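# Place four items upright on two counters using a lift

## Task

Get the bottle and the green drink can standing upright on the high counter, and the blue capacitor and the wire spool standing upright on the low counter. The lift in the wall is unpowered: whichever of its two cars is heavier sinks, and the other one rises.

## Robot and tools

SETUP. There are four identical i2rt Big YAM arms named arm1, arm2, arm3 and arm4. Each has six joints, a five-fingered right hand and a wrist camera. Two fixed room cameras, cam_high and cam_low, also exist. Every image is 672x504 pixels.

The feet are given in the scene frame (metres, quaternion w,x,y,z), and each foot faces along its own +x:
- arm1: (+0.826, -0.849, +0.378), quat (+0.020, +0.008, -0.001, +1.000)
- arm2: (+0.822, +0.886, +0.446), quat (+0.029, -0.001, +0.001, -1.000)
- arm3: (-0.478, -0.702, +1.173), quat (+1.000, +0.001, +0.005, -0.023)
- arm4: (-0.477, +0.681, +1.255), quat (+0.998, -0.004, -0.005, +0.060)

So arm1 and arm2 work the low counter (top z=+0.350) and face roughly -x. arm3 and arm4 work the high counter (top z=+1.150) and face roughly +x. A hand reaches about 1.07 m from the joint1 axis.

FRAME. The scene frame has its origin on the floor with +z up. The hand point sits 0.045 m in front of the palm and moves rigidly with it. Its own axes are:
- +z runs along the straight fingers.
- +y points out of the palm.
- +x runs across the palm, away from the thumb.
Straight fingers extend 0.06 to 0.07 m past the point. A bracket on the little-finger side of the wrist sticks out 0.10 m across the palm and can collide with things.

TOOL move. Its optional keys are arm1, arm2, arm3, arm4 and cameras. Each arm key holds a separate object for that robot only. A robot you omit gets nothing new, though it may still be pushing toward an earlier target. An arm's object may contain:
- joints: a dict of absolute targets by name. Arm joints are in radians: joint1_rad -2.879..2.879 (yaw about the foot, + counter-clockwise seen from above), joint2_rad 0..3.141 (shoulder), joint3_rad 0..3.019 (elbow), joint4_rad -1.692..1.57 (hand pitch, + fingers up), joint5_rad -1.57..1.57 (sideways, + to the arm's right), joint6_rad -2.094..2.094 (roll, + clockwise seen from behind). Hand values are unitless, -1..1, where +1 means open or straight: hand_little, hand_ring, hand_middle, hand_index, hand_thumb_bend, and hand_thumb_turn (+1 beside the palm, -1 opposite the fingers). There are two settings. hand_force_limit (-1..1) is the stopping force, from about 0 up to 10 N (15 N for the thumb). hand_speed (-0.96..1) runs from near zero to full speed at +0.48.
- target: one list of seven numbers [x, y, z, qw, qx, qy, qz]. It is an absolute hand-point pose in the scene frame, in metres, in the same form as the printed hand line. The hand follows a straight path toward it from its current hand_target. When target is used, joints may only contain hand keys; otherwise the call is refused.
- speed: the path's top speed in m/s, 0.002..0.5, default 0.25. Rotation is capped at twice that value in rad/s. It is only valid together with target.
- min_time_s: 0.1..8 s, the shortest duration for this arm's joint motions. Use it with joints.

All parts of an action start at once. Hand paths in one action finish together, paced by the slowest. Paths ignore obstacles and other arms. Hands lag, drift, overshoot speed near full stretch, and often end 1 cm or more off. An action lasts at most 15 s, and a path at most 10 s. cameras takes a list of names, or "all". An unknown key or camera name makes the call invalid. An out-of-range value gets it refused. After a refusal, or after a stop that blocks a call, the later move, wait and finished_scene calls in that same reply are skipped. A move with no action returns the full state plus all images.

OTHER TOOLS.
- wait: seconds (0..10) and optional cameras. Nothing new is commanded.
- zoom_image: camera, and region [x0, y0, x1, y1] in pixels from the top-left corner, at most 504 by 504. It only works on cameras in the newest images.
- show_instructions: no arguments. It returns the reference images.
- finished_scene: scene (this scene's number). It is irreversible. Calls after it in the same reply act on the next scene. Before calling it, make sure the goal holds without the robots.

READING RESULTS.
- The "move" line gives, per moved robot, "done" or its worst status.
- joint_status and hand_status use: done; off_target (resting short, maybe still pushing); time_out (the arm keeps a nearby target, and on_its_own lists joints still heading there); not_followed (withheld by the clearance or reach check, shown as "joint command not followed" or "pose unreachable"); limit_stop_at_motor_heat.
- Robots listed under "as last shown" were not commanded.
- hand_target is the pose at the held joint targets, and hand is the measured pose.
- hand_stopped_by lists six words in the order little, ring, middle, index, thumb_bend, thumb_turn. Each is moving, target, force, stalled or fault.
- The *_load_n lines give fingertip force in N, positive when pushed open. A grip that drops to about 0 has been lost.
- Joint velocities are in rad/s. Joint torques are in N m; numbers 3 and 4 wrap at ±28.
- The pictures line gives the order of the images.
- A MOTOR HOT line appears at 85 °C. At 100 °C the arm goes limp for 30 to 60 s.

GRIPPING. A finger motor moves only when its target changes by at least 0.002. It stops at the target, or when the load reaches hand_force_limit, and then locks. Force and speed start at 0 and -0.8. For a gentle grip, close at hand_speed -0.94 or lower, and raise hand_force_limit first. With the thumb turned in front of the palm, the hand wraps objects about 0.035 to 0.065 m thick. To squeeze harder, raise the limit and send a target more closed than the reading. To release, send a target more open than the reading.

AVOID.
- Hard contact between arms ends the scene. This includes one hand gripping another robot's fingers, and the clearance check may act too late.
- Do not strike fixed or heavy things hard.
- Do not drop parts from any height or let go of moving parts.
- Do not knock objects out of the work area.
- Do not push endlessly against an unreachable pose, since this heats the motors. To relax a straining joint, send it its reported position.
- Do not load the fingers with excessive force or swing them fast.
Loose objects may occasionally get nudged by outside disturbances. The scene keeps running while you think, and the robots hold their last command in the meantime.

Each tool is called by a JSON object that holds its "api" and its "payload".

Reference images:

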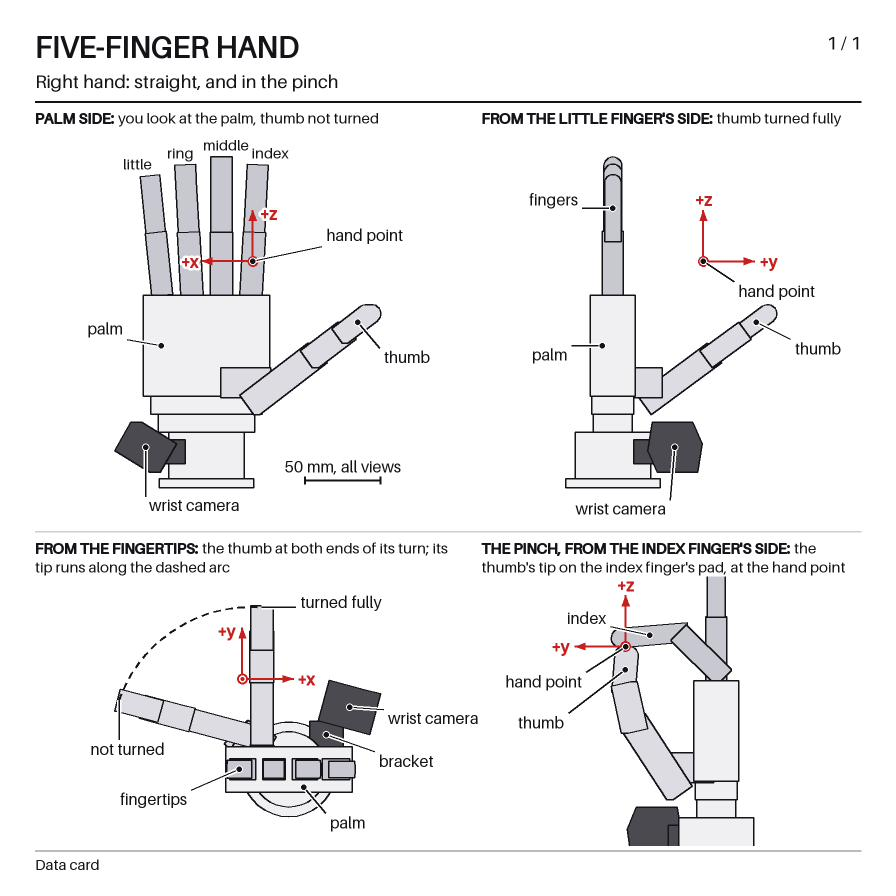

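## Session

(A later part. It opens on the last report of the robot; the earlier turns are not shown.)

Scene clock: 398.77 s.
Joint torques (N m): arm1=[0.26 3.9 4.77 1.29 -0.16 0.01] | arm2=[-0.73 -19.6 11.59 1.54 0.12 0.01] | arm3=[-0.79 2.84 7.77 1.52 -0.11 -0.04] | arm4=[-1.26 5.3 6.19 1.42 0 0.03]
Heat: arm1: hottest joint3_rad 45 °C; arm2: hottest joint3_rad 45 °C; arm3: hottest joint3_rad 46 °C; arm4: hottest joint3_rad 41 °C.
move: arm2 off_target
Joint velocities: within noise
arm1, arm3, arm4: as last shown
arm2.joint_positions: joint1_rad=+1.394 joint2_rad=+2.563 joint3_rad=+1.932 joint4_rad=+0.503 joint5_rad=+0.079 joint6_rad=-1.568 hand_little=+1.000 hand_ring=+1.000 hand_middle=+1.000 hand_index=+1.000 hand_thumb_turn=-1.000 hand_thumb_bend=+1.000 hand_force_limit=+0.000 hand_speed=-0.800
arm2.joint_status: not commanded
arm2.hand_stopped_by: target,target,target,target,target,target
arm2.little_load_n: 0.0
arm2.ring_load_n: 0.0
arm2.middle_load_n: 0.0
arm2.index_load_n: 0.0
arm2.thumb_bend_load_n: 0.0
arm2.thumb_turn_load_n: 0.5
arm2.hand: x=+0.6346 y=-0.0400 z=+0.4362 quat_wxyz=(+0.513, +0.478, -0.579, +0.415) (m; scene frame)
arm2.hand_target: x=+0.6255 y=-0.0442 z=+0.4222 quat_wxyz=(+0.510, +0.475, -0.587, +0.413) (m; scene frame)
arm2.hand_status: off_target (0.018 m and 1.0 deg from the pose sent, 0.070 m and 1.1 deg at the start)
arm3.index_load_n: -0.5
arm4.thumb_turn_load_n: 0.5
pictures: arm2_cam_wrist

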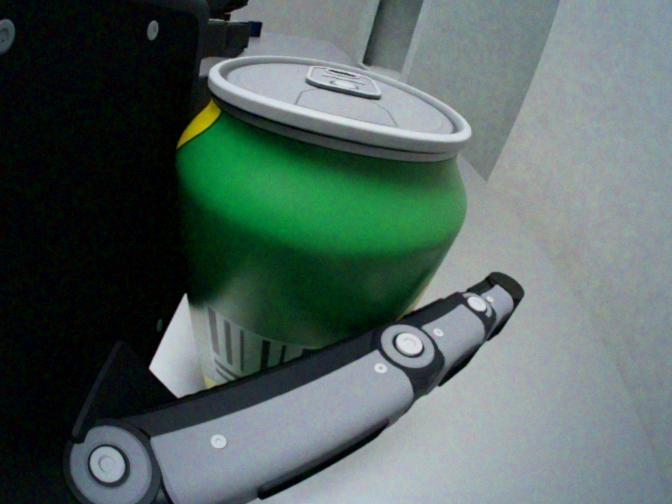

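{"api": "move", "payload": {"arm2": {"target": [0.625, -0.044, 0.398, -0.5099, -0.4750, 0.5865, -0.4129], "speed": 0.08}, "cameras": ["arm2_cam_wrist"]}}

Scene clock: 406.90 s.
Joint torques (N m): arm1=[0.32 3.84 4.78 1.31 -0.16 0.01] | arm2=[-0.85 -19.96 11.3 2.47 0.11 0.01] | arm3=[-0.79 2.9 7.77 1.52 -0.11 -0.04] | arm4=[-1.26 5.13 6.22 1.5 -0.01 0]
Heat: arm1: hottest joint3_rad 44 °C; arm2: hottest joint3_rad 47 °C; arm3: hottest joint3_rad 46 °C; arm4: hottest joint3_rad 41 °C.
move: arm2 off_target
Joint velocities: within noise
arm1, arm4: as last shown
arm2.joint_positions: joint1_rad=+1.394 joint2_rad=+2.609 joint3_rad=+1.945 joint4_rad=+0.503 joint5_rad=+0.079 joint6_rad=-1.568 hand_little=+1.000 hand_ring=+1.000 hand_middle=+1.000 hand_index=+1.000 hand_thumb_turn=-1.000 hand_thumb_bend=+1.000 hand_force_limit=+0.000 hand_speed=-0.800
arm2.joint_status: not commanded
arm2.hand_stopped_by: target,target,target,target,target,target
arm2.little_load_n: 0.0
arm2.ring_load_n: 0.0
arm2.middle_load_n: 0.0
arm2.index_load_n: 0.0
arm2.thumb_bend_load_n: 0.0
arm2.thumb_turn_load_n: 0.5
arm2.hand: x=+0.6350 y=-0.0366 z=+0.4013 quat_wxyz=(+0.504, +0.486, -0.587, +0.407) (m; scene frame)
arm2.hand_target: x=+0.6252 y=-0.0427 z=+0.3982 quat_wxyz=(+0.510, +0.475, -0.586, +0.413) (m; scene frame)
arm2.hand_status: off_target (0.013 m and 1.6 deg from the pose sent, 0.040 m and 1.0 deg at the start)
arm3.joint_positions: joint1_rad=+1.172 joint2_rad=+0.623 joint3_rad=+1.454 joint4_rad=-1.542 joint5_rad=-0.004 joint6_rad=-1.197 hand_little=+1.000 hand_ring=+1.000 hand_middle=+1.000 hand_index=+1.000 hand_thumb_turn=-1.000 hand_thumb_bend=+1.000 hand_force_limit=+0.000 hand_speed=-0.800
arm3.joint_status: not commanded
arm3.hand_stopped_by: target,target,target,target,target,target
arm3.little_load_n: 0.0
arm3.ring_load_n: 0.0
arm3.middle_load_n: 0.0
arm3.index_load_n: 0.0
arm3.thumb_bend_load_n: 0.0
arm3.thumb_turn_load_n: 0.5
arm3.hand: x=-0.3546 y=-0.5587 z=+1.6469 quat_wxyz=(-0.288, +0.847, +0.332, +0.300) (m; scene frame)
arm3.hand_target: x=-0.3549 y=-0.5594 z=+1.6557 quat_wxyz=(-0.295, +0.842, +0.330, +0.308) (m; scene frame)
arm3.hand_status: not commanded
arm4.middle_load_n: -0.5
arm4.index_load_n: 0.5
pictures: arm2_cam_wrist

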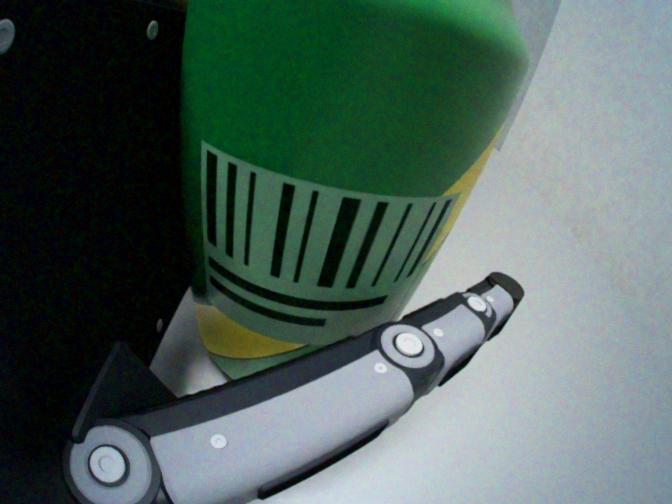

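{"api": "move", "payload": {"arm2": {"target": [0.628, -0.027, 0.418, -0.5099, -0.4750, 0.5865, -0.4129], "speed": 0.08}, "cameras": ["arm2_cam_wrist"]}}

Scene clock: 422.33 s.
Joint torques (N m): arm1=[0.26 3.84 4.78 1.29 -0.15 0.01] | arm2=[-0.73 -22.59 7.69 2.93 0.15 0.01] | arm3=[-0.79 2.84 7.77 1.52 -0.11 -0.04] | arm4=[-1.79 4.95 6.17 1.44 0.02 0.04]
Heat: arm1: hottest joint3_rad 42 °C; arm2: hottest joint3_rad 52 °C; arm3: hottest joint3_rad 46 °C; arm4: hottest joint3_rad 41 °C.
move: arm2 off_target
Joint velocities: within noise
arm1, arm3, arm4: as last shown
arm1.little_load_n: 0.5
arm2.joint_positions: joint1_rad=+1.394 joint2_rad=+2.571 joint3_rad=+1.893 joint4_rad=+0.514 joint5_rad=+0.079 joint6_rad=-1.568 hand_little=+1.000 hand_ring=+1.000 hand_middle=+1.000 hand_index=+1.000 hand_thumb_turn=-1.000 hand_thumb_bend=+1.000 hand_force_limit=+0.000 hand_speed=-0.800
arm2.joint_status: not commanded
arm2.hand_stopped_by: target,target,target,target,target,target
arm2.little_load_n: 0.0
arm2.ring_load_n: 0.0
arm2.middle_load_n: 0.0
arm2.index_load_n: 0.0
arm2.thumb_bend_load_n: -0.5
arm2.thumb_turn_load_n: 0.0
arm2.hand: x=+0.6361 y=-0.0279 z=+0.4103 quat_wxyz=(+0.503, +0.486, -0.587, +0.406) (m; scene frame)
arm2.hand_target: x=+0.6280 y=-0.0272 z=+0.4185 quat_wxyz=(+0.510, +0.475, -0.586, +0.413) (m; scene frame)
arm2.hand_status: off_target (0.011 m and 1.7 deg from the pose sent, 0.020 m and 1.6 deg at the start)
arm3.thumb_turn_load_n: 0.0
arm4.ring_load_n: -0.5
arm4.middle_load_n: 0.0
arm4.index_load_n: 0.0
pictures: arm2_cam_wrist

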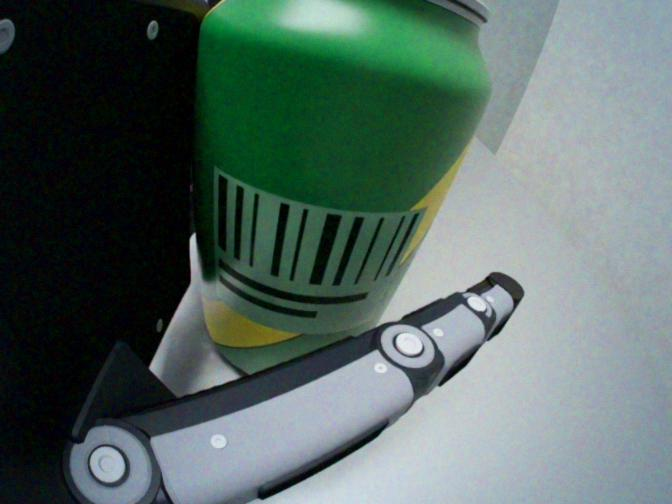

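{"api": "move", "payload": {"arm2": {"joints": {"hand_ring": -1, "hand_index": -1, "hand_middle": -1, "hand_thumb_bend": -1, "hand_speed": -0.85, "hand_force_limit": 0.0}}, "cameras": ["arm2_cam_wrist", "cam_low"]}}

Scene clock: 433.53 s.
Joint torques (N m): arm1=[0.26 3.9 4.78 1.29 -0.16 0.01] | arm2=[-0.73 -22.53 7.65 2.84 0.15 -0.02] | arm3=[-0.73 2.9 7.77 1.51 -0.11 -0.04] | arm4=[-1.44 4.95 6.2 1.44 0 0.02]
Heat: arm1: hottest joint3_rad 42 °C; arm2: hottest joint3_rad 50 °C; arm3: hottest joint3_rad 46 °C; arm4: hottest joint3_rad 41 °C.
move: arm2 off_target
Joint velocities: within noise
arm1, arm3, arm4: as last shown
arm1.little_load_n: 0.0
arm1.thumb_turn_load_n: 0.5
arm2.joint_positions: joint1_rad=+1.394 joint2_rad=+2.571 joint3_rad=+1.893 joint4_rad=+0.517 joint5_rad=+0.079 joint6_rad=-1.567 hand_little=+1.000 hand_ring=+0.154 hand_middle=+0.225 hand_index=+0.293 hand_thumb_turn=-1.000 hand_thumb_bend=+0.614 hand_force_limit=+0.000 hand_speed=-0.850
arm2.joint_status: hand_ring off_target (ended at +0.154, target -1.000); hand_middle off_target (ended at +0.225, target -1.000); hand_index off_target (ended at +0.293, target -1.000); hand_thumb_bend off_target (ended at +0.614, target -1.000); the others done
arm2.hand_stopped_by: target,force,force,force,force,target
arm2.little_load_n: 0.0
arm2.ring_load_n: 6.0
arm2.middle_load_n: 3.0
arm2.index_load_n: 2.0
arm2.thumb_bend_load_n: 12.0
arm2.thumb_turn_load_n: 6.0
arm2.hand: x=+0.6361 y=-0.0281 z=+0.4110 quat_wxyz=(+0.504, +0.485, -0.587, +0.407) (m; scene frame)
arm2.hand_target: x=+0.6281 y=-0.0272 z=+0.4182 quat_wxyz=(+0.510, +0.475, -0.586, +0.413) (m; scene frame)
arm2.hand_status: not commanded
arm4.ring_load_n: 0.0
pictures: arm2_cam_wrist, cam_low

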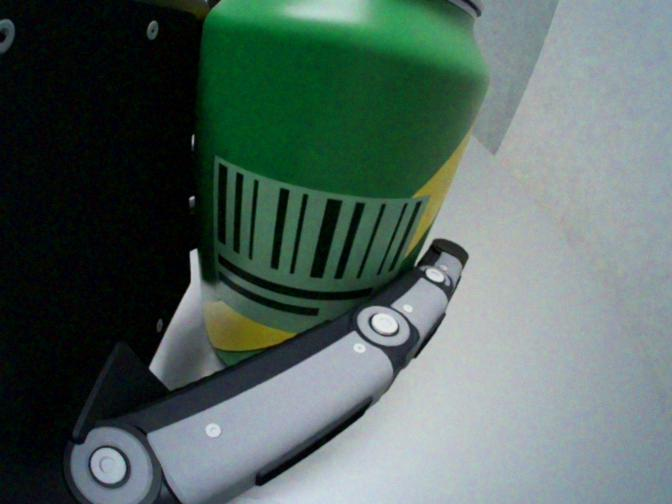

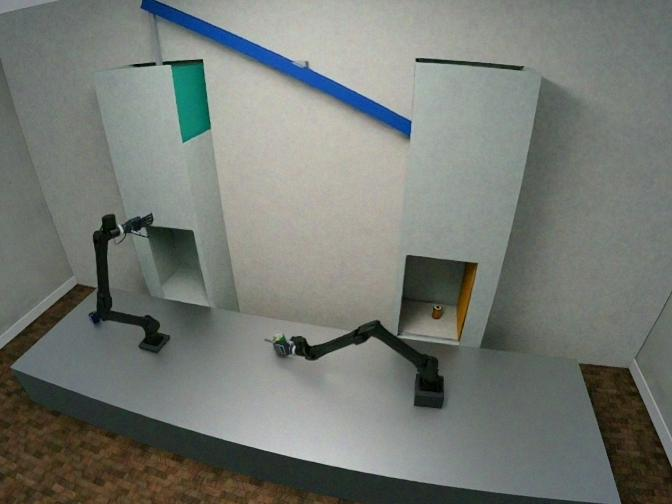

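{"api": "move", "payload": {"arm2": {"target": [0.64, 0.03, 0.50, -0.5099, -0.4750, 0.5865, -0.4129], "speed": 0.1}}}

{"api": "move", "payload": {"arm2": {"target": [0.57, 0.45, 0.56, -0.6061, -0.2888, 0.6973, -0.2510], "speed": 0.2}, "cameras": ["arm2_cam_wrist"]}}

Scene clock: 444.10 s.
Joint torques (N m): arm1=[0.26 3.9 4.78 1.28 -0.15 0.01] | arm2=[-0.15 -22.89 8.79 3.75 0.38 -0.11] | arm3=[-0.73 2.9 7.77 1.52 -0.11 -0.04] | arm4=[-1.49 4.95 6.17 1.5 -0.01 0.02]
Heat: arm1: hottest joint3_rad 41 °C; arm2: hottest joint3_rad 48 °C; arm3: hottest joint3_rad 46 °C; arm4: hottest joint3_rad 41 °C.
move: arm2 off_target
Joint velocities: within noise
arm1, arm3, arm4: as last shown
arm2.joint_positions: joint1_rad=+1.394 joint2_rad=+2.331 joint3_rad=+1.573 joint4_rad=+0.517 joint5_rad=+0.081 joint6_rad=-1.558 hand_little=+1.000 hand_ring=+0.154 hand_middle=+0.225 hand_index=+0.293 hand_thumb_turn=-1.000 hand_thumb_bend=+0.614 hand_force_limit=+0.000 hand_speed=-0.850
arm2.joint_status: not commanded
arm2.hand_stopped_by: target,force,force,force,force,target
arm2.little_load_n: 0.0
arm2.ring_load_n: 6.0
arm2.middle_load_n: 3.5
arm2.index_load_n: 2.0
arm2.thumb_bend_load_n: 12.0
arm2.thumb_turn_load_n: 6.5
arm2.hand: x=+0.6444 y=+0.0435 z=+0.4476 quat_wxyz=(+0.480, +0.500, -0.608, +0.388) (m; scene frame)
arm2.hand_target: x=+0.6398 y=+0.0316 z=+0.5000 quat_wxyz=(+0.510, +0.475, -0.587, +0.412) (m; scene frame)
arm2.hand_status: off_target (0.054 m and 5.8 deg from the pose sent, 0.106 m and 1.5 deg at the start)
arm3.thumb_turn_load_n: 0.5
arm4.thumb_turn_load_n: 0.0
pictures: none

Scene clock: 446.97 s.
Joint torques (N m): arm1=[0.26 3.9 4.77 1.29 -0.16 0.01] | arm2=[0.32 -10.87 6.26 3.14 0.47 -0.12] | arm3=[-0.73 2.9 7.77 1.51 -0.11 -0.04] | arm4=[-1.49 4.89 6.22 1.51 0 0.05]
Heat: arm1: hottest joint3_rad 41 °C; arm2: hottest joint3_rad 48 °C; arm3: hottest joint3_rad 46 °C; arm4: hottest joint3_rad 41 °C.
move: arm2 off_target
Joint velocities: within noise
arm1, arm3, arm4: as last shown
arm1.thumb_turn_load_n: 0.0
arm2.joint_positions: joint1_rad=+1.298 joint2_rad=+1.580 joint3_rad=+0.515 joint4_rad=+0.829 joint5_rad=+0.553 joint6_rad=-1.479 hand_little=+1.000 hand_ring=+0.154 hand_middle=+0.225 hand_index=+0.293 hand_thumb_turn=-1.000 hand_thumb_bend=+0.614 hand_force_limit=+0.000 hand_speed=-0.850
arm2.joint_status: not commanded
arm2.hand_stopped_by: target,force,force,force,force,target
arm2.little_load_n: 0.0
arm2.ring_load_n: 6.0
arm2.middle_load_n: 3.5
arm2.index_load_n: 2.0
arm2.thumb_bend_load_n: 12.0
arm2.thumb_turn_load_n: 6.5
arm2.hand: x=+0.5735 y=+0.4554 z=+0.5364 quat_wxyz=(+0.589, +0.310, -0.709, +0.232) (m; scene frame)
arm2.hand_target: x=+0.5702 y=+0.4498 z=+0.5596 quat_wxyz=(+0.606, +0.289, -0.697, +0.252) (m; scene frame)
arm2.hand_status: off_target (0.024 m and 4.1 deg from the pose sent, 0.428 m and 33.9 deg at the start)
arm3.ring_load_n: -0.5
arm3.thumb_turn_load_n: 0.0
arm4.index_load_n: 0.5
arm4.thumb_turn_load_n: 0.5
pictures: arm2_cam_wrist

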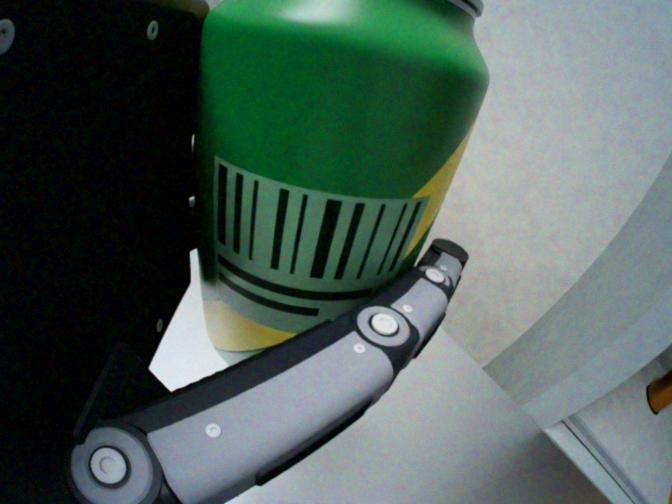

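{"api": "move", "payload": {"arm2": {"target": [0.50, 0.775, 0.56, -0.6480, -0.1181, 0.7454, -0.1026], "speed": 0.2}, "cameras": ["arm2_cam_wrist", "cam_low"]}}

Scene clock: 453.20 s.
Joint torques (N m): arm1=[0.26 3.9 4.78 1.31 -0.16 0.01] | arm2=[-0.5 -3.14 8.12 1.92 0.11 -0.42] | arm3=[-0.73 2.84 7.77 1.52 -0.11 -0.05] | arm4=[-1.26 5.07 6.15 1.43 -0.02 0.04]
Heat: arm1: hottest joint3_rad 41 °C; arm2: hottest joint3_rad 47 °C; arm3: hottest joint3_rad 46 °C; arm4: hottest joint3_rad 41 °C.
move: arm2 off_target
Joint velocities: within noise
arm1.joint_positions: joint1_rad=-0.310 joint2_rad=+0.796 joint3_rad=+2.084 joint4_rad=-1.385 joint5_rad=+0.005 joint6_rad=-1.210 hand_little=+1.000 hand_ring=+1.000 hand_middle=+1.000 hand_index=+1.000 hand_thumb_turn=-1.000 hand_thumb_bend=+1.000 hand_force_limit=+0.000 hand_speed=-0.750
arm1.joint_status: not commanded
arm1.hand_stopped_by: target,target,target,target,target,target
arm1.little_load_n: 0.0
arm1.ring_load_n: -0.5
arm1.middle_load_n: 0.0
arm1.index_load_n: 0.0
arm1.thumb_bend_load_n: 0.0
arm1.thumb_turn_load_n: 0.5
arm1.hand: x=+0.6902 y=-0.7463 z=+1.1202 quat_wxyz=(-0.678, +0.259, +0.688, -0.003) (m; scene frame)
arm1.hand_target: x=+0.6914 y=-0.7499 z=+1.1212 quat_wxyz=(-0.677, +0.258, +0.690, -0.011) (m; scene frame)
arm1.hand_status: not commanded
arm2.joint_positions: joint1_rad=+0.672 joint2_rad=+0.932 joint3_rad=+0.035 joint4_rad=+0.707 joint5_rad=+0.406 joint6_rad=-1.476 hand_little=+1.000 hand_ring=+0.154 hand_middle=+0.225 hand_index=+0.293 hand_thumb_turn=-1.000 hand_thumb_bend=+0.614 hand_force_limit=+0.000 hand_speed=-0.850
arm2.joint_status: not commanded
arm2.hand_stopped_by: target,force,force,force,force,target
arm2.little_load_n: -0.5
arm2.ring_load_n: 6.0
arm2.middle_load_n: 3.5
arm2.index_load_n: 2.0
arm2.thumb_bend_load_n: 12.0
arm2.thumb_turn_load_n: 6.5
arm2.hand: x=+0.5065 y=+0.7769 z=+0.5441 quat_wxyz=(+0.634, +0.114, -0.757, +0.106) (m; scene frame)
arm2.hand_target: x=+0.4998 y=+0.7749 z=+0.5599 quat_wxyz=(+0.648, +0.117, -0.745, +0.103) (m; scene frame)
arm2.hand_status: off_target (0.017 m and 2.1 deg from the pose sent, 0.329 m and 27.8 deg at the start)
arm3: as last shown
arm3.ring_load_n: 0.0
arm4.joint_positions: joint1_rad=+0.608 joint2_rad=+0.792 joint3_rad=+1.979 joint4_rad=-1.388 joint5_rad=+0.002 joint6_rad=-1.218 hand_little=+1.000 hand_ring=+1.000 hand_middle=+1.000 hand_index=+1.000 hand_thumb_turn=-1.000 hand_thumb_bend=+1.000 hand_force_limit=+0.000 hand_speed=-0.800
arm4.joint_status: not commanded
arm4.hand_stopped_by: target,target,target,target,target,target
arm4.little_load_n: 0.0
arm4.ring_load_n: 0.0
arm4.middle_load_n: 0.0
arm4.index_load_n: 0.0
arm4.thumb_bend_load_n: 0.0
arm4.thumb_turn_load_n: 0.5
arm4.hand: x=-0.3047 y=+0.7838 z=+1.9557 quat_wxyz=(-0.321, +0.759, +0.147, +0.547) (m; scene frame)
arm4.hand_target: x=-0.3064 y=+0.7822 z=+1.9587 quat_wxyz=(-0.325, +0.760, +0.138, +0.545) (m; scene frame)
arm4.hand_status: not commanded
pictures: arm2_cam_wrist, cam_low

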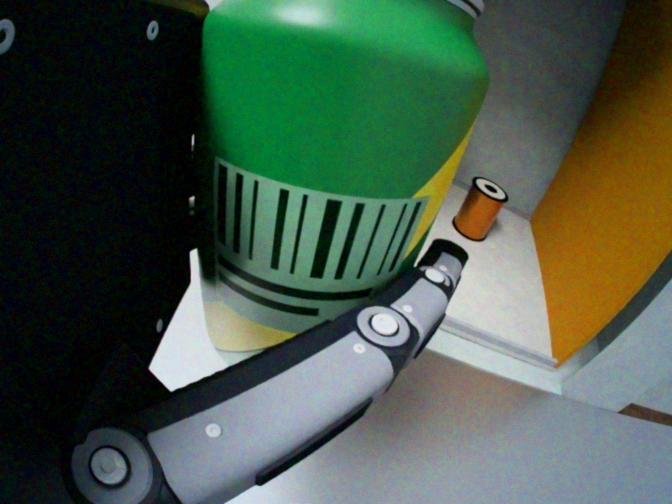

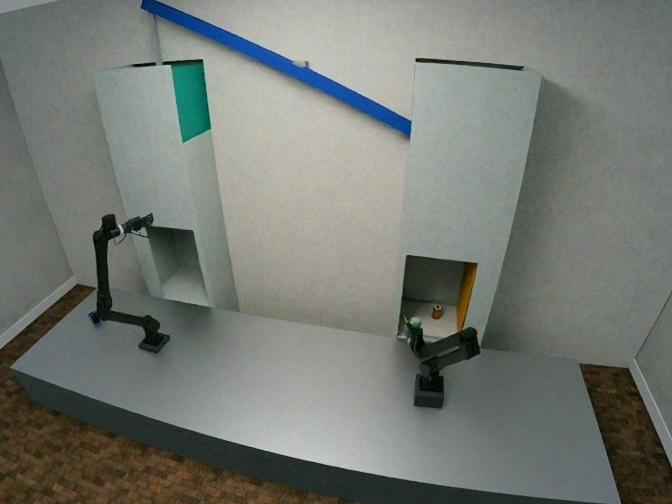

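{"api": "move", "payload": {"arm2": {"target": [0.39, 0.79, 0.475, -0.6480, -0.1181, 0.7454, -0.1026], "speed": 0.15}, "cameras": ["arm2_cam_wrist", "cam_low"]}}

Scene clock: 463.97 s.
Joint torques (N m): arm1=[0.32 3.84 4.78 1.29 -0.16 0.01] | arm2=[-0.44 -7.94 3.19 4.08 0.05 -0.43] | arm3=[-0.73 2.84 7.79 1.51 -0.11 -0.04] | arm4=[-1.38 4.95 6.11 1.47 -0.01 0.01]
Heat: arm1: hottest joint3_rad 40 °C; arm2: hottest joint3_rad 46 °C; arm3: hottest joint3_rad 46 °C; arm4: hottest joint3_rad 41 °C.
move: arm2 off_target
Joint velocities: within noise
arm1, arm3, arm4: as last shown
arm1.ring_load_n: 0.0
arm1.thumb_bend_load_n: 0.5
arm2.joint_positions: joint1_rad=+0.336 joint2_rad=+1.830 joint3_rad=+0.222 joint4_rad=+1.390 joint5_rad=+0.075 joint6_rad=-1.524 hand_little=+1.000 hand_ring=+0.154 hand_middle=+0.225 hand_index=+0.293 hand_thumb_turn=-1.000 hand_thumb_bend=+0.614 hand_force_limit=+0.000 hand_speed=-0.850
arm2.joint_status: not commanded
arm2.hand_stopped_by: target,force,force,force,force,target
arm2.little_load_n: 0.0
arm2.ring_load_n: 6.0
arm2.middle_load_n: 3.5
arm2.index_load_n: 2.5
arm2.thumb_bend_load_n: 12.0
arm2.thumb_turn_load_n: 6.5
arm2.hand: x=+0.4061 y=+0.7925 z=+0.4546 quat_wxyz=(+0.617, +0.112, -0.771, +0.107) (m; scene frame)
arm2.hand_target: x=+0.3910 y=+0.7902 z=+0.4749 quat_wxyz=(+0.647, +0.117, -0.746, +0.103) (m; scene frame)
arm2.hand_status: off_target (0.026 m and 4.7 deg from the pose sent, 0.136 m and 2.1 deg at the start)
pictures: arm2_cam_wrist, cam_low

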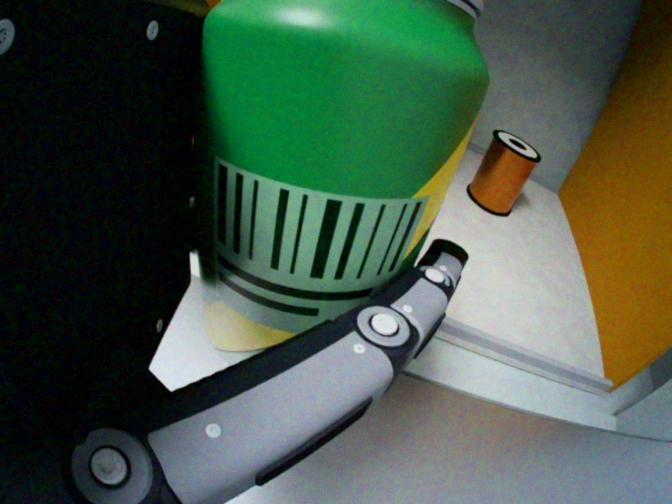

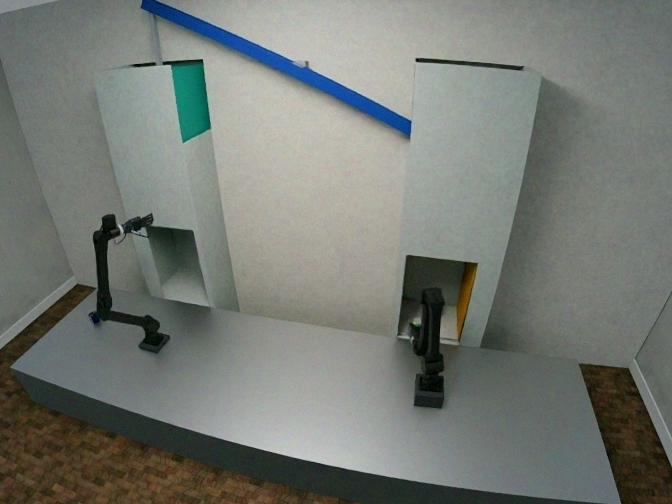

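{"api": "move", "payload": {"arm2": {"target": [0.262, 0.800, 0.462, -0.6673, -0.1153, 0.7282, -0.1057], "speed": 0.12}, "cameras": ["arm2_cam_wrist", "cam_low"]}}

{"api": "zoom_image", "payload": {"camera": "cam_low", "region": [380, 240, 500, 360]}}

Scene clock: 473.50 s.
Joint torques (N m): arm1=[0.32 3.84 4.77 1.31 -0.16 0.01] | arm2=[-0.38 -10.87 5.08 2.14 -0.06 -0.45] | arm3=[-0.73 2.9 7.77 1.52 -0.11 -0.04] | arm4=[-1.38 5.13 6.23 1.5 0.01 0.02]
Heat: arm1: hottest joint3_rad 40 °C; arm2: hottest joint3_rad 45 °C; arm3: hottest joint3_rad 46 °C; arm4: hottest joint3_rad 41 °C.
move: arm2 off_target
Joint velocities: within noise
arm1, arm3, arm4: as last shown
arm1.thumb_bend_load_n: 0.0
arm1.thumb_turn_load_n: 0.0
arm2.joint_positions: joint1_rad=+0.178 joint2_rad=+1.995 joint3_rad=+0.539 joint4_rad=+1.333 joint5_rad=-0.080 joint6_rad=-1.544 hand_little=+1.000 hand_ring=+0.154 hand_middle=+0.225 hand_index=+0.293 hand_thumb_turn=-1.000 hand_thumb_bend=+0.614 hand_force_limit=+0.000 hand_speed=-0.850
arm2.joint_status: not commanded
arm2.hand_stopped_by: target,force,force,force,force,target
arm2.little_load_n: 0.0
arm2.ring_load_n: 6.0
arm2.middle_load_n: 3.0
arm2.index_load_n: 2.0
arm2.thumb_bend_load_n: 12.0
arm2.thumb_turn_load_n: 6.5
arm2.hand: x=+0.2773 y=+0.8001 z=+0.4498 quat_wxyz=(+0.653, +0.105, -0.741, +0.116) (m; scene frame)
arm2.hand_target: x=+0.2625 y=+0.8002 z=+0.4621 quat_wxyz=(+0.667, +0.115, -0.728, +0.106) (m; scene frame)
arm2.hand_status: off_target (0.020 m and 2.8 deg from the pose sent, 0.144 m and 7.6 deg at the start)
arm3.thumb_turn_load_n: 0.5
arm4.middle_load_n: -0.5
arm4.thumb_turn_load_n: 0.0
pictures: arm2_cam_wrist, cam_low

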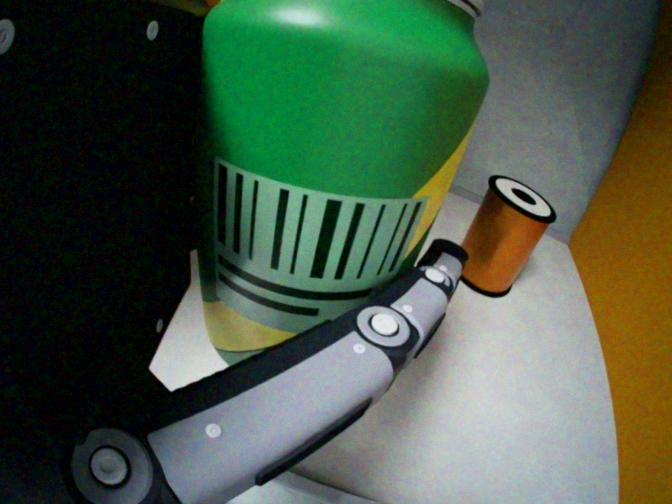

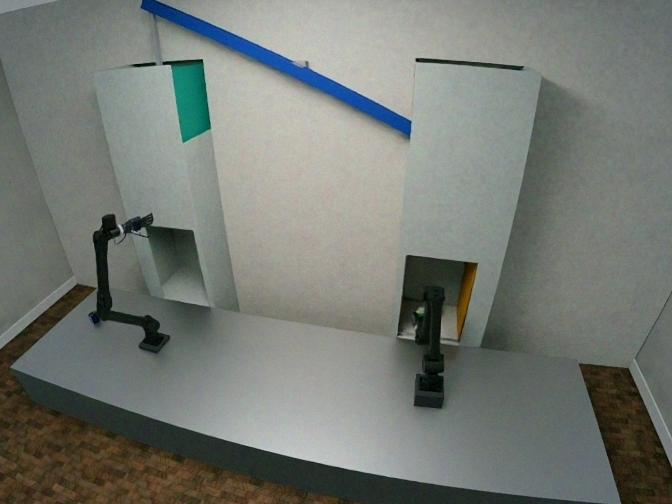

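Scaled by 4.200 from the camera's 672x504 image, which has a finer 960x720 frame.

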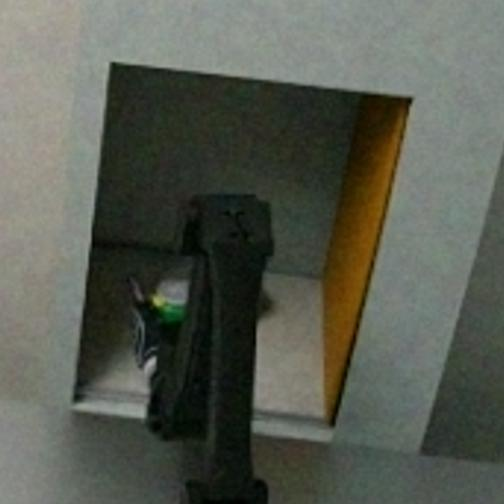

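{"api": "move", "payload": {"arm2": {"target": [0.257, 0.800, 0.438, -0.6525, -0.1174, 0.7414, -0.1034], "speed": 0.06}, "cameras": ["arm2_cam_wrist"]}}

Scene clock: 482.57 s.
Joint torques (N m): arm1=[0.26 3.9 4.77 1.31 -0.16 0.01] | arm2=[-0.56 -11.4 4.82 2.15 0 -0.46] | arm3=[-0.73 2.84 7.77 1.51 -0.11 -0.04] | arm4=[-1.38 5.01 6.19 1.46 -0.03 0.04]
Heat: arm1: hottest joint3_rad 39 °C; arm2: hottest joint3_rad 44 °C; arm3: hottest joint3_rad 46 °C; arm4: hottest joint3_rad 41 °C.
move: arm2 off_target
Joint velocities: within noise
arm1, arm4: as last shown
arm1.thumb_turn_load_n: 0.5
arm2.joint_positions: joint1_rad=+0.178 joint2_rad=+2.049 joint3_rad=+0.568 joint4_rad=+1.318 joint5_rad=-0.083 joint6_rad=-1.547 hand_little=+1.000 hand_ring=+0.154 hand_middle=+0.225 hand_index=+0.293 hand_thumb_turn=-1.000 hand_thumb_bend=+0.614 hand_force_limit=+0.000 hand_speed=-0.850
arm2.joint_status: not commanded
arm2.hand_stopped_by: target,force,force,force,force,target
arm2.little_load_n: 0.0
arm2.ring_load_n: 6.0
arm2.middle_load_n: 3.0
arm2.index_load_n: 2.0
arm2.thumb_bend_load_n: 12.0
arm2.thumb_turn_load_n: 6.5
arm2.hand: x=+0.2730 y=+0.7986 z=+0.4258 quat_wxyz=(+0.638, +0.108, -0.754, +0.114) (m; scene frame)
arm2.hand_target: x=+0.2577 y=+0.7998 z=+0.4384 quat_wxyz=(+0.652, +0.117, -0.741, +0.104) (m; scene frame)
arm2.hand_status: off_target (0.020 m and 2.8 deg from the pose sent, 0.024 m and 2.0 deg at the start)
arm3.joint_positions: joint1_rad=+1.172 joint2_rad=+0.623 joint3_rad=+1.454 joint4_rad=-1.542 joint5_rad=-0.004 joint6_rad=-1.197 hand_little=+1.000 hand_ring=+1.000 hand_middle=+1.000 hand_index=+1.000 hand_thumb_turn=-1.000 hand_thumb_bend=+1.000 hand_force_limit=+0.000 hand_speed=-0.800
arm3.joint_status: not commanded
arm3.hand_stopped_by: target,target,target,target,target,target
arm3.little_load_n: 0.0
arm3.ring_load_n: 0.0
arm3.middle_load_n: -0.5
arm3.index_load_n: 0.0
arm3.thumb_bend_load_n: 0.0
arm3.thumb_turn_load_n: 0.0
arm3.hand: x=-0.3546 y=-0.5587 z=+1.6469 quat_wxyz=(-0.288, +0.847, +0.332, +0.300) (m; scene frame)
arm3.hand_target: x=-0.3549 y=-0.5594 z=+1.6557 quat_wxyz=(-0.295, +0.842, +0.330, +0.308) (m; scene frame)
arm3.hand_status: not commanded
arm4.middle_load_n: 0.0
arm4.thumb_turn_load_n: 0.5
pictures: arm2_cam_wrist

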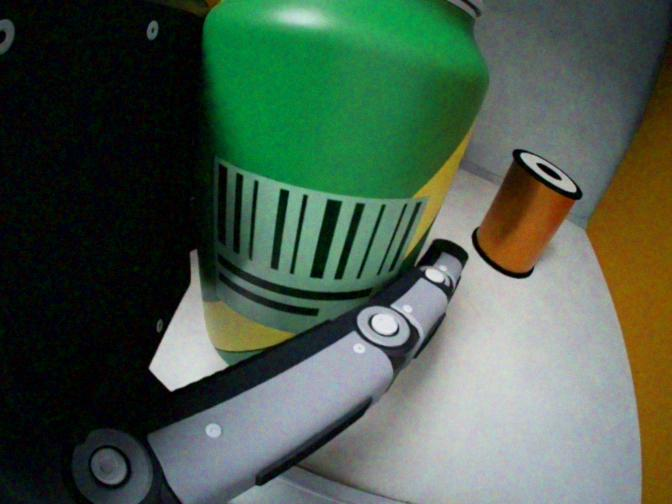

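{"api": "move", "payload": {"arm2": {"target": [0.257, 0.800, 0.424, -0.6525, -0.1174, 0.7414, -0.1034], "speed": 0.05}, "cameras": ["arm2_cam_wrist"]}}

Scene clock: 489.87 s.
Joint torques (N m): arm1=[0.32 3.84 4.78 1.31 -0.15 0.01] | arm2=[-0.56 -11.58 4.41 3.56 0.06 -0.44] | arm3=[-0.73 2.84 7.77 1.52 -0.11 -0.04] | arm4=[-1.38 4.95 6.26 1.46 0 0.04]
Heat: arm1: hottest joint3_rad 39 °C; arm2: hottest joint3_rad 43 °C; arm3: hottest joint3_rad 46 °C; arm4: hottest joint3_rad 41 °C.
move: arm2 off_target
Joint velocities: within noise
arm1, arm3, arm4: as last shown
arm1.thumb_turn_load_n: 0.0
arm2.joint_positions: joint1_rad=+0.178 joint2_rad=+2.100 joint3_rad=+0.579 joint4_rad=+1.318 joint5_rad=-0.083 joint6_rad=-1.548 hand_little=+1.000 hand_ring=+0.154 hand_middle=+0.225 hand_index=+0.293 hand_thumb_turn=-1.000 hand_thumb_bend=+0.614 hand_force_limit=+0.000 hand_speed=-0.850
arm2.joint_status: not commanded
arm2.hand_stopped_by: target,force,force,force,force,target
arm2.little_load_n: 0.0
arm2.ring_load_n: 6.0
arm2.middle_load_n: 3.0
arm2.index_load_n: 2.5
arm2.thumb_bend_load_n: 12.0
arm2.thumb_turn_load_n: 6.5
arm2.hand: x=+0.2762 y=+0.7995 z=+0.4022 quat_wxyz=(+0.622, +0.109, -0.767, +0.112) (m; scene frame)
arm2.hand_target: x=+0.2581 y=+0.8002 z=+0.4244 quat_wxyz=(+0.652, +0.117, -0.742, +0.103) (m; scene frame)
arm2.hand_status: off_target (0.029 m and 4.7 deg from the pose sent, 0.016 m and 2.8 deg at the start)
arm3.middle_load_n: 0.0
arm3.thumb_turn_load_n: 0.5
pictures: arm2_cam_wrist

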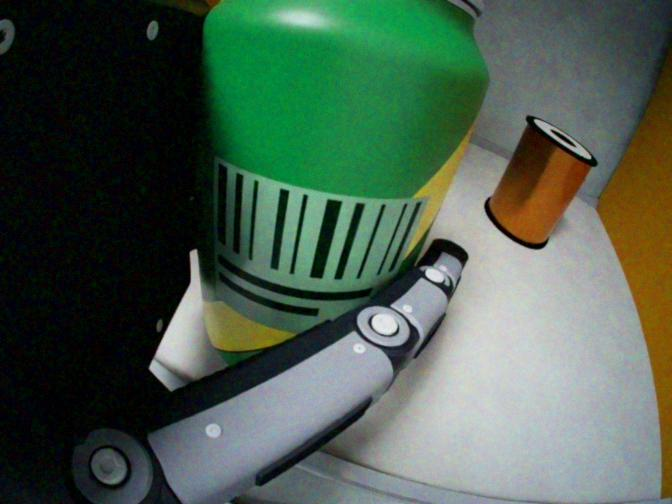

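{"api": "move", "payload": {"arm2": {"target": [0.257, 0.800, 0.420, -0.6673, -0.1153, 0.7282, -0.1057], "speed": 0.05}, "cameras": ["arm2_cam_wrist", "cam_low"]}}

{"api": "zoom_image", "payload": {"camera": "cam_low", "region": [380, 240, 500, 360]}}

Scene clock: 496.87 s.
Joint torques (N m): arm1=[0.26 3.9 4.78 1.32 -0.16 0.01] | arm2=[-0.56 -11.58 3.74 3.97 0.02 -0.41] | arm3=[-0.73 2.9 7.77 1.51 -0.11 -0.04] | arm4=[-1.44 5.19 6.13 1.42 0 0.04]
Heat: arm1: hottest joint3_rad 39 °C; arm2: hottest joint3_rad 42 °C; arm3: hottest joint3_rad 46 °C; arm4: hottest joint3_rad 41 °C.
move: arm2 off_target
Joint velocities: within noise
arm1, arm3, arm4: as last shown
arm2.joint_positions: joint1_rad=+0.178 joint2_rad=+2.150 joint3_rad=+0.589 joint4_rad=+1.392 joint5_rad=-0.083 joint6_rad=-1.548 hand_little=+1.000 hand_ring=+0.154 hand_middle=+0.225 hand_index=+0.293 hand_thumb_turn=-1.000 hand_thumb_bend=+0.614 hand_force_limit=+0.000 hand_speed=-0.850
arm2.joint_status: not commanded
arm2.hand_stopped_by: target,force,force,force,force,target
arm2.little_load_n: 0.0
arm2.ring_load_n: 6.0
arm2.middle_load_n: 3.5
arm2.index_load_n: 2.0
arm2.thumb_bend_load_n: 12.0
arm2.thumb_turn_load_n: 6.5
arm2.hand: x=+0.2742 y=+0.7992 z=+0.3975 quat_wxyz=(+0.635, +0.108, -0.756, +0.113) (m; scene frame)
arm2.hand_target: x=+0.2581 y=+0.8002 z=+0.4200 quat_wxyz=(+0.667, +0.115, -0.729, +0.105) (m; scene frame)
arm2.hand_status: off_target (0.028 m and 5.0 deg from the pose sent, 0.026 m and 6.9 deg at the start)
arm3.thumb_bend_load_n: -0.5
arm3.thumb_turn_load_n: 0.0
arm4.middle_load_n: -0.5
pictures: arm2_cam_wrist, cam_low

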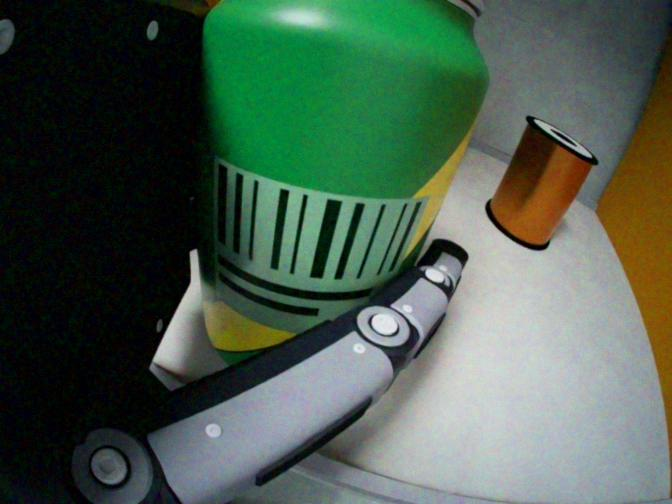

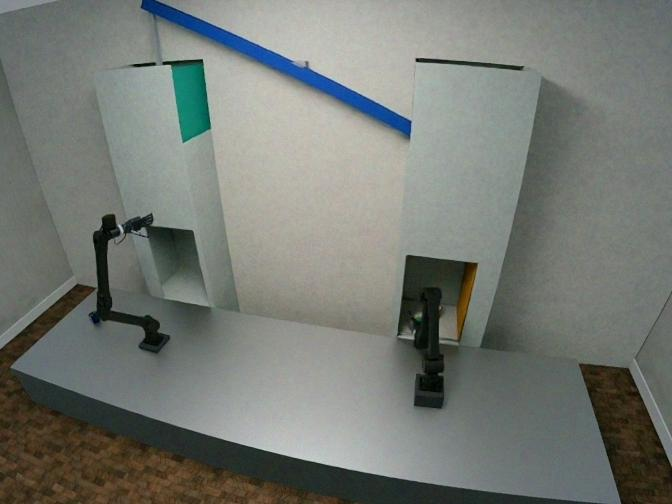

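Scaled by 4.200 from the camera's 672x504 image, which has a finer 960x720 frame.

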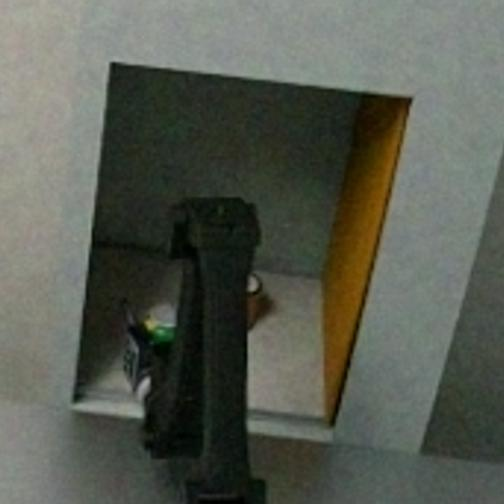

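{"api": "move", "payload": {"arm2": {"target": [0.257, 0.800, 0.412, -0.6673, -0.1153, 0.7282, -0.1057], "speed": 0.05}, "cameras": ["arm2_cam_wrist"]}}

Scene clock: 503.17 s.
Joint torques (N m): arm1=[0.26 3.84 4.77 1.29 -0.15 0.01] | arm2=[-0.56 -11.4 3.51 3.74 0 -0.37] | arm3=[-0.73 2.9 7.77 1.52 -0.11 -0.04] | arm4=[-1.32 4.89 6.19 1.48 0 0.05]
Heat: arm1: hottest joint3_rad 39 °C; arm2: hottest joint3_rad 42 °C; arm3: hottest joint3_rad 46 °C; arm4: hottest joint3_rad 41 °C.
move: arm2 off_target
Joint velocities: within noise
arm1, arm3, arm4: as last shown
arm2.joint_positions: joint1_rad=+0.178 joint2_rad=+2.173 joint3_rad=+0.602 joint4_rad=+1.421 joint5_rad=-0.083 joint6_rad=-1.550 hand_little=+1.000 hand_ring=+0.154 hand_middle=+0.225 hand_index=+0.293 hand_thumb_turn=-1.000 hand_thumb_bend=+0.614 hand_force_limit=+0.000 hand_speed=-0.850
arm2.joint_status: not commanded
arm2.hand_stopped_by: target,force,force,force,force,target
arm2.little_load_n: 0.0
arm2.ring_load_n: 6.0
arm2.middle_load_n: 3.0
arm2.index_load_n: 2.0
arm2.thumb_bend_load_n: 12.0
arm2.thumb_turn_load_n: 6.0
arm2.hand: x=+0.2705 y=+0.7986 z=+0.3966 quat_wxyz=(+0.643, +0.108, -0.750, +0.114) (m; scene frame)
arm2.hand_target: x=+0.2575 y=+0.8002 z=+0.4121 quat_wxyz=(+0.667, +0.115, -0.729, +0.106) (m; scene frame)
arm2.hand_status: off_target (0.021 m and 4.0 deg from the pose sent, 0.022 m and 5.0 deg at the start)
arm3.thumb_bend_load_n: 0.0
arm4.middle_load_n: 0.0
pictures: arm2_cam_wrist

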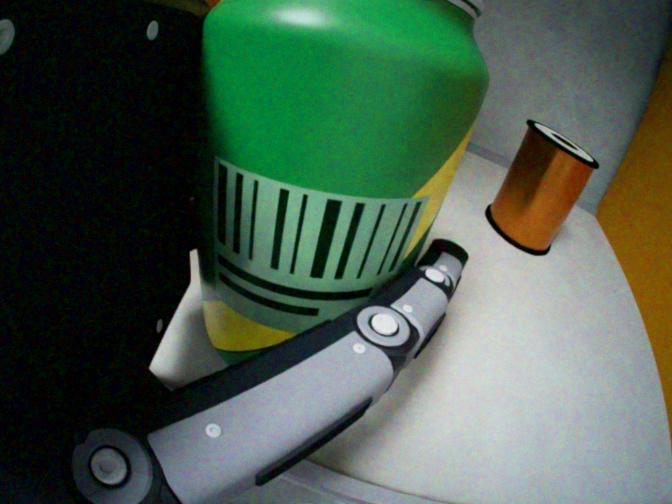

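{"api": "move", "payload": {"arm2": {"joints": {"hand_ring": 1, "hand_index": 1, "hand_middle": 1, "hand_thumb_bend": 1, "hand_speed": -0.75}}, "cameras": ["arm2_cam_wrist", "cam_low"]}}

Scene clock: 507.47 s.
Joint torques (N m): arm1=[0.26 3.84 4.79 1.29 -0.16 0.01] | arm2=[-0.5 -11.34 2.76 3.03 0 -0.24] | arm3=[-0.73 2.9 7.77 1.52 -0.11 -0.04] | arm4=[-1.38 5.19 6.13 1.47 -0.01 0.03]
Heat: arm1: hottest joint3_rad 39 °C; arm2: hottest joint3_rad 41 °C; arm3: hottest joint3_rad 46 °C; arm4: hottest joint3_rad 41 °C.
move: arm2 done
Joint velocities: within noise
arm1, arm3, arm4: as last shown
arm2.joint_positions: joint1_rad=+0.177 joint2_rad=+2.173 joint3_rad=+0.613 joint4_rad=+1.439 joint5_rad=-0.075 joint6_rad=-1.562 hand_little=+1.000 hand_ring=+1.000 hand_middle=+1.000 hand_index=+1.000 hand_thumb_turn=-1.000 hand_thumb_bend=+1.000 hand_force_limit=+0.000 hand_speed=-0.750
arm2.joint_status: all done
arm2.hand_stopped_by: target,target,target,target,target,target
arm2.little_load_n: 0.0
arm2.ring_load_n: 0.0
arm2.middle_load_n: 0.0
arm2.index_load_n: 0.0
arm2.thumb_bend_load_n: 0.0
arm2.thumb_turn_load_n: 0.0
arm2.hand: x=+0.2640 y=+0.7992 z=+0.4053 quat_wxyz=(+0.655, +0.110, -0.740, +0.108) (m; scene frame)
arm2.hand_target: x=+0.2575 y=+0.8017 z=+0.4123 quat_wxyz=(+0.667, +0.112, -0.729, +0.103) (m; scene frame)
arm2.hand_status: not commanded
arm4.thumb_bend_load_n: -0.5
pictures: arm2_cam_wrist, cam_low

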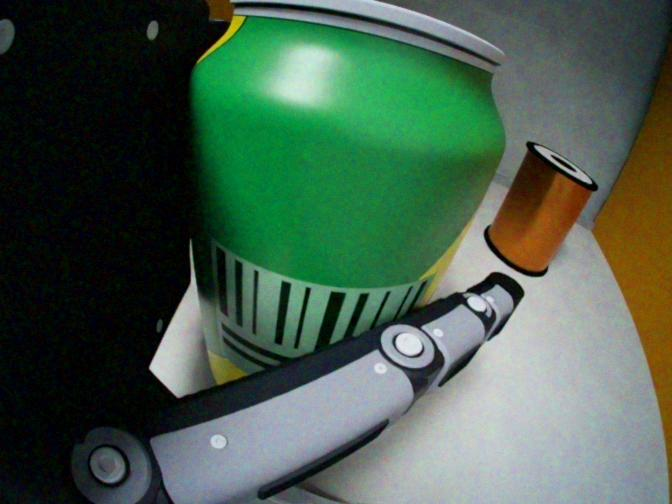

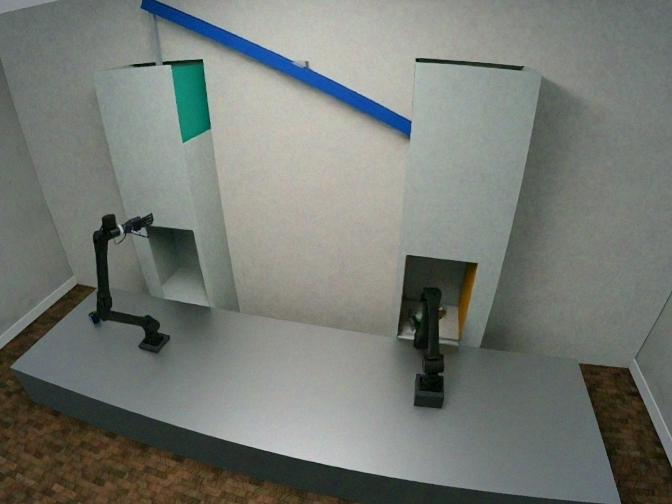

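{"api": "move", "payload": {"arm2": {"target": [0.385, 0.841, 0.435, -0.6525, -0.1174, 0.7414, -0.1034], "speed": 0.1}, "cameras": ["arm2_cam_wrist", "cam_low"]}}

Scene clock: 512.90 s.
Joint torques (N m): arm1=[0.26 3.9 4.78 1.29 -0.16 0.01] | arm2=[-0.5 -9.05 -0.06 2.96 -0.08 -0.25] | arm3=[-0.73 2.84 7.77 1.51 -0.11 -0.04] | arm4=[-1.38 4.89 6.19 1.47 0.01 0.01]
Heat: arm1: hottest joint3_rad 39 °C; arm2: hottest joint3_rad 41 °C; arm3: hottest joint3_rad 46 °C; arm4: hottest joint3_rad 41 °C.
move: arm2 off_target
Joint velocities: within noise
arm1.joint_positions: joint1_rad=-0.310 joint2_rad=+0.796 joint3_rad=+2.084 joint4_rad=-1.385 joint5_rad=+0.005 joint6_rad=-1.210 hand_little=+1.000 hand_ring=+1.000 hand_middle=+1.000 hand_index=+1.000 hand_thumb_turn=-1.000 hand_thumb_bend=+1.000 hand_force_limit=+0.000 hand_speed=-0.750
arm1.joint_status: not commanded
arm1.hand_stopped_by: target,target,target,target,target,target
arm1.little_load_n: 0.0
arm1.ring_load_n: 0.0
arm1.middle_load_n: 0.0
arm1.index_load_n: 0.0
arm1.thumb_bend_load_n: 0.0
arm1.thumb_turn_load_n: 0.0
arm1.hand: x=+0.6902 y=-0.7463 z=+1.1202 quat_wxyz=(-0.678, +0.259, +0.688, -0.003) (m; scene frame)
arm1.hand_target: x=+0.6914 y=-0.7499 z=+1.1212 quat_wxyz=(-0.677, +0.258, +0.690, -0.011) (m; scene frame)
arm1.hand_status: not commanded
arm2.joint_positions: joint1_rad=+0.134 joint2_rad=+2.007 joint3_rad=+0.259 joint4_rad=+1.528 joint5_rad=-0.125 joint6_rad=-1.571 hand_little=+1.000 hand_ring=+1.000 hand_middle=+1.000 hand_index=+1.000 hand_thumb_turn=-1.000 hand_thumb_bend=+1.000 hand_force_limit=+0.000 hand_speed=-0.750
arm2.joint_status: not commanded
arm2.hand_stopped_by: target,target,target,target,target,target
arm2.little_load_n: 0.0
arm2.ring_load_n: 0.0
arm2.middle_load_n: 0.0
arm2.index_load_n: 0.0
arm2.thumb_bend_load_n: 0.0
arm2.thumb_turn_load_n: 0.0
arm2.hand: x=+0.3863 y=+0.8381 z=+0.4259 quat_wxyz=(+0.617, +0.114, -0.771, +0.107) (m; scene frame)
arm2.hand_target: x=+0.3848 y=+0.8409 z=+0.4356 quat_wxyz=(+0.629, +0.117, -0.762, +0.102) (m; scene frame)
arm2.hand_status: off_target (0.010 m and 5.3 deg from the pose sent, 0.131 m and 1.1 deg at the start; a joint's target at an end of its range on 42 of 58 steps)
arm3: as last shown
arm4.joint_positions: joint1_rad=+0.608 joint2_rad=+0.792 joint3_rad=+1.979 joint4_rad=-1.388 joint5_rad=+0.002 joint6_rad=-1.218 hand_little=+1.000 hand_ring=+1.000 hand_middle=+1.000 hand_index=+1.000 hand_thumb_turn=-1.000 hand_thumb_bend=+1.000 hand_force_limit=+0.000 hand_speed=-0.800
arm4.joint_status: not commanded
arm4.hand_stopped_by: target,target,target,target,target,target
arm4.little_load_n: 0.0
arm4.ring_load_n: 0.0
arm4.middle_load_n: 0.0
arm4.index_load_n: 0.0
arm4.thumb_bend_load_n: 0.0
arm4.thumb_turn_load_n: 0.5
arm4.hand: x=-0.3047 y=+0.7838 z=+1.9557 quat_wxyz=(-0.321, +0.759, +0.147, +0.547) (m; scene frame)
arm4.hand_target: x=-0.3064 y=+0.7822 z=+1.9587 quat_wxyz=(-0.325, +0.760, +0.138, +0.545) (m; scene frame)
arm4.hand_status: not commanded
pictures: arm2_cam_wrist, cam_low

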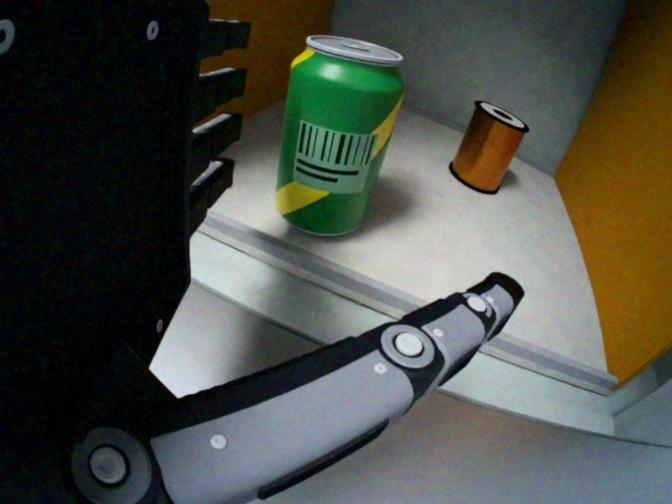

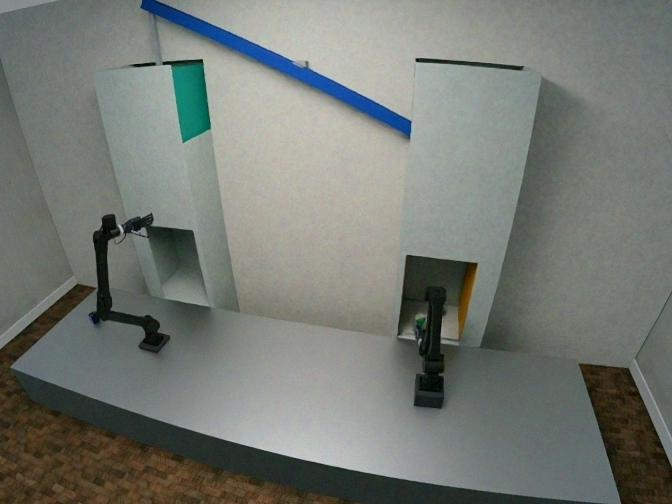

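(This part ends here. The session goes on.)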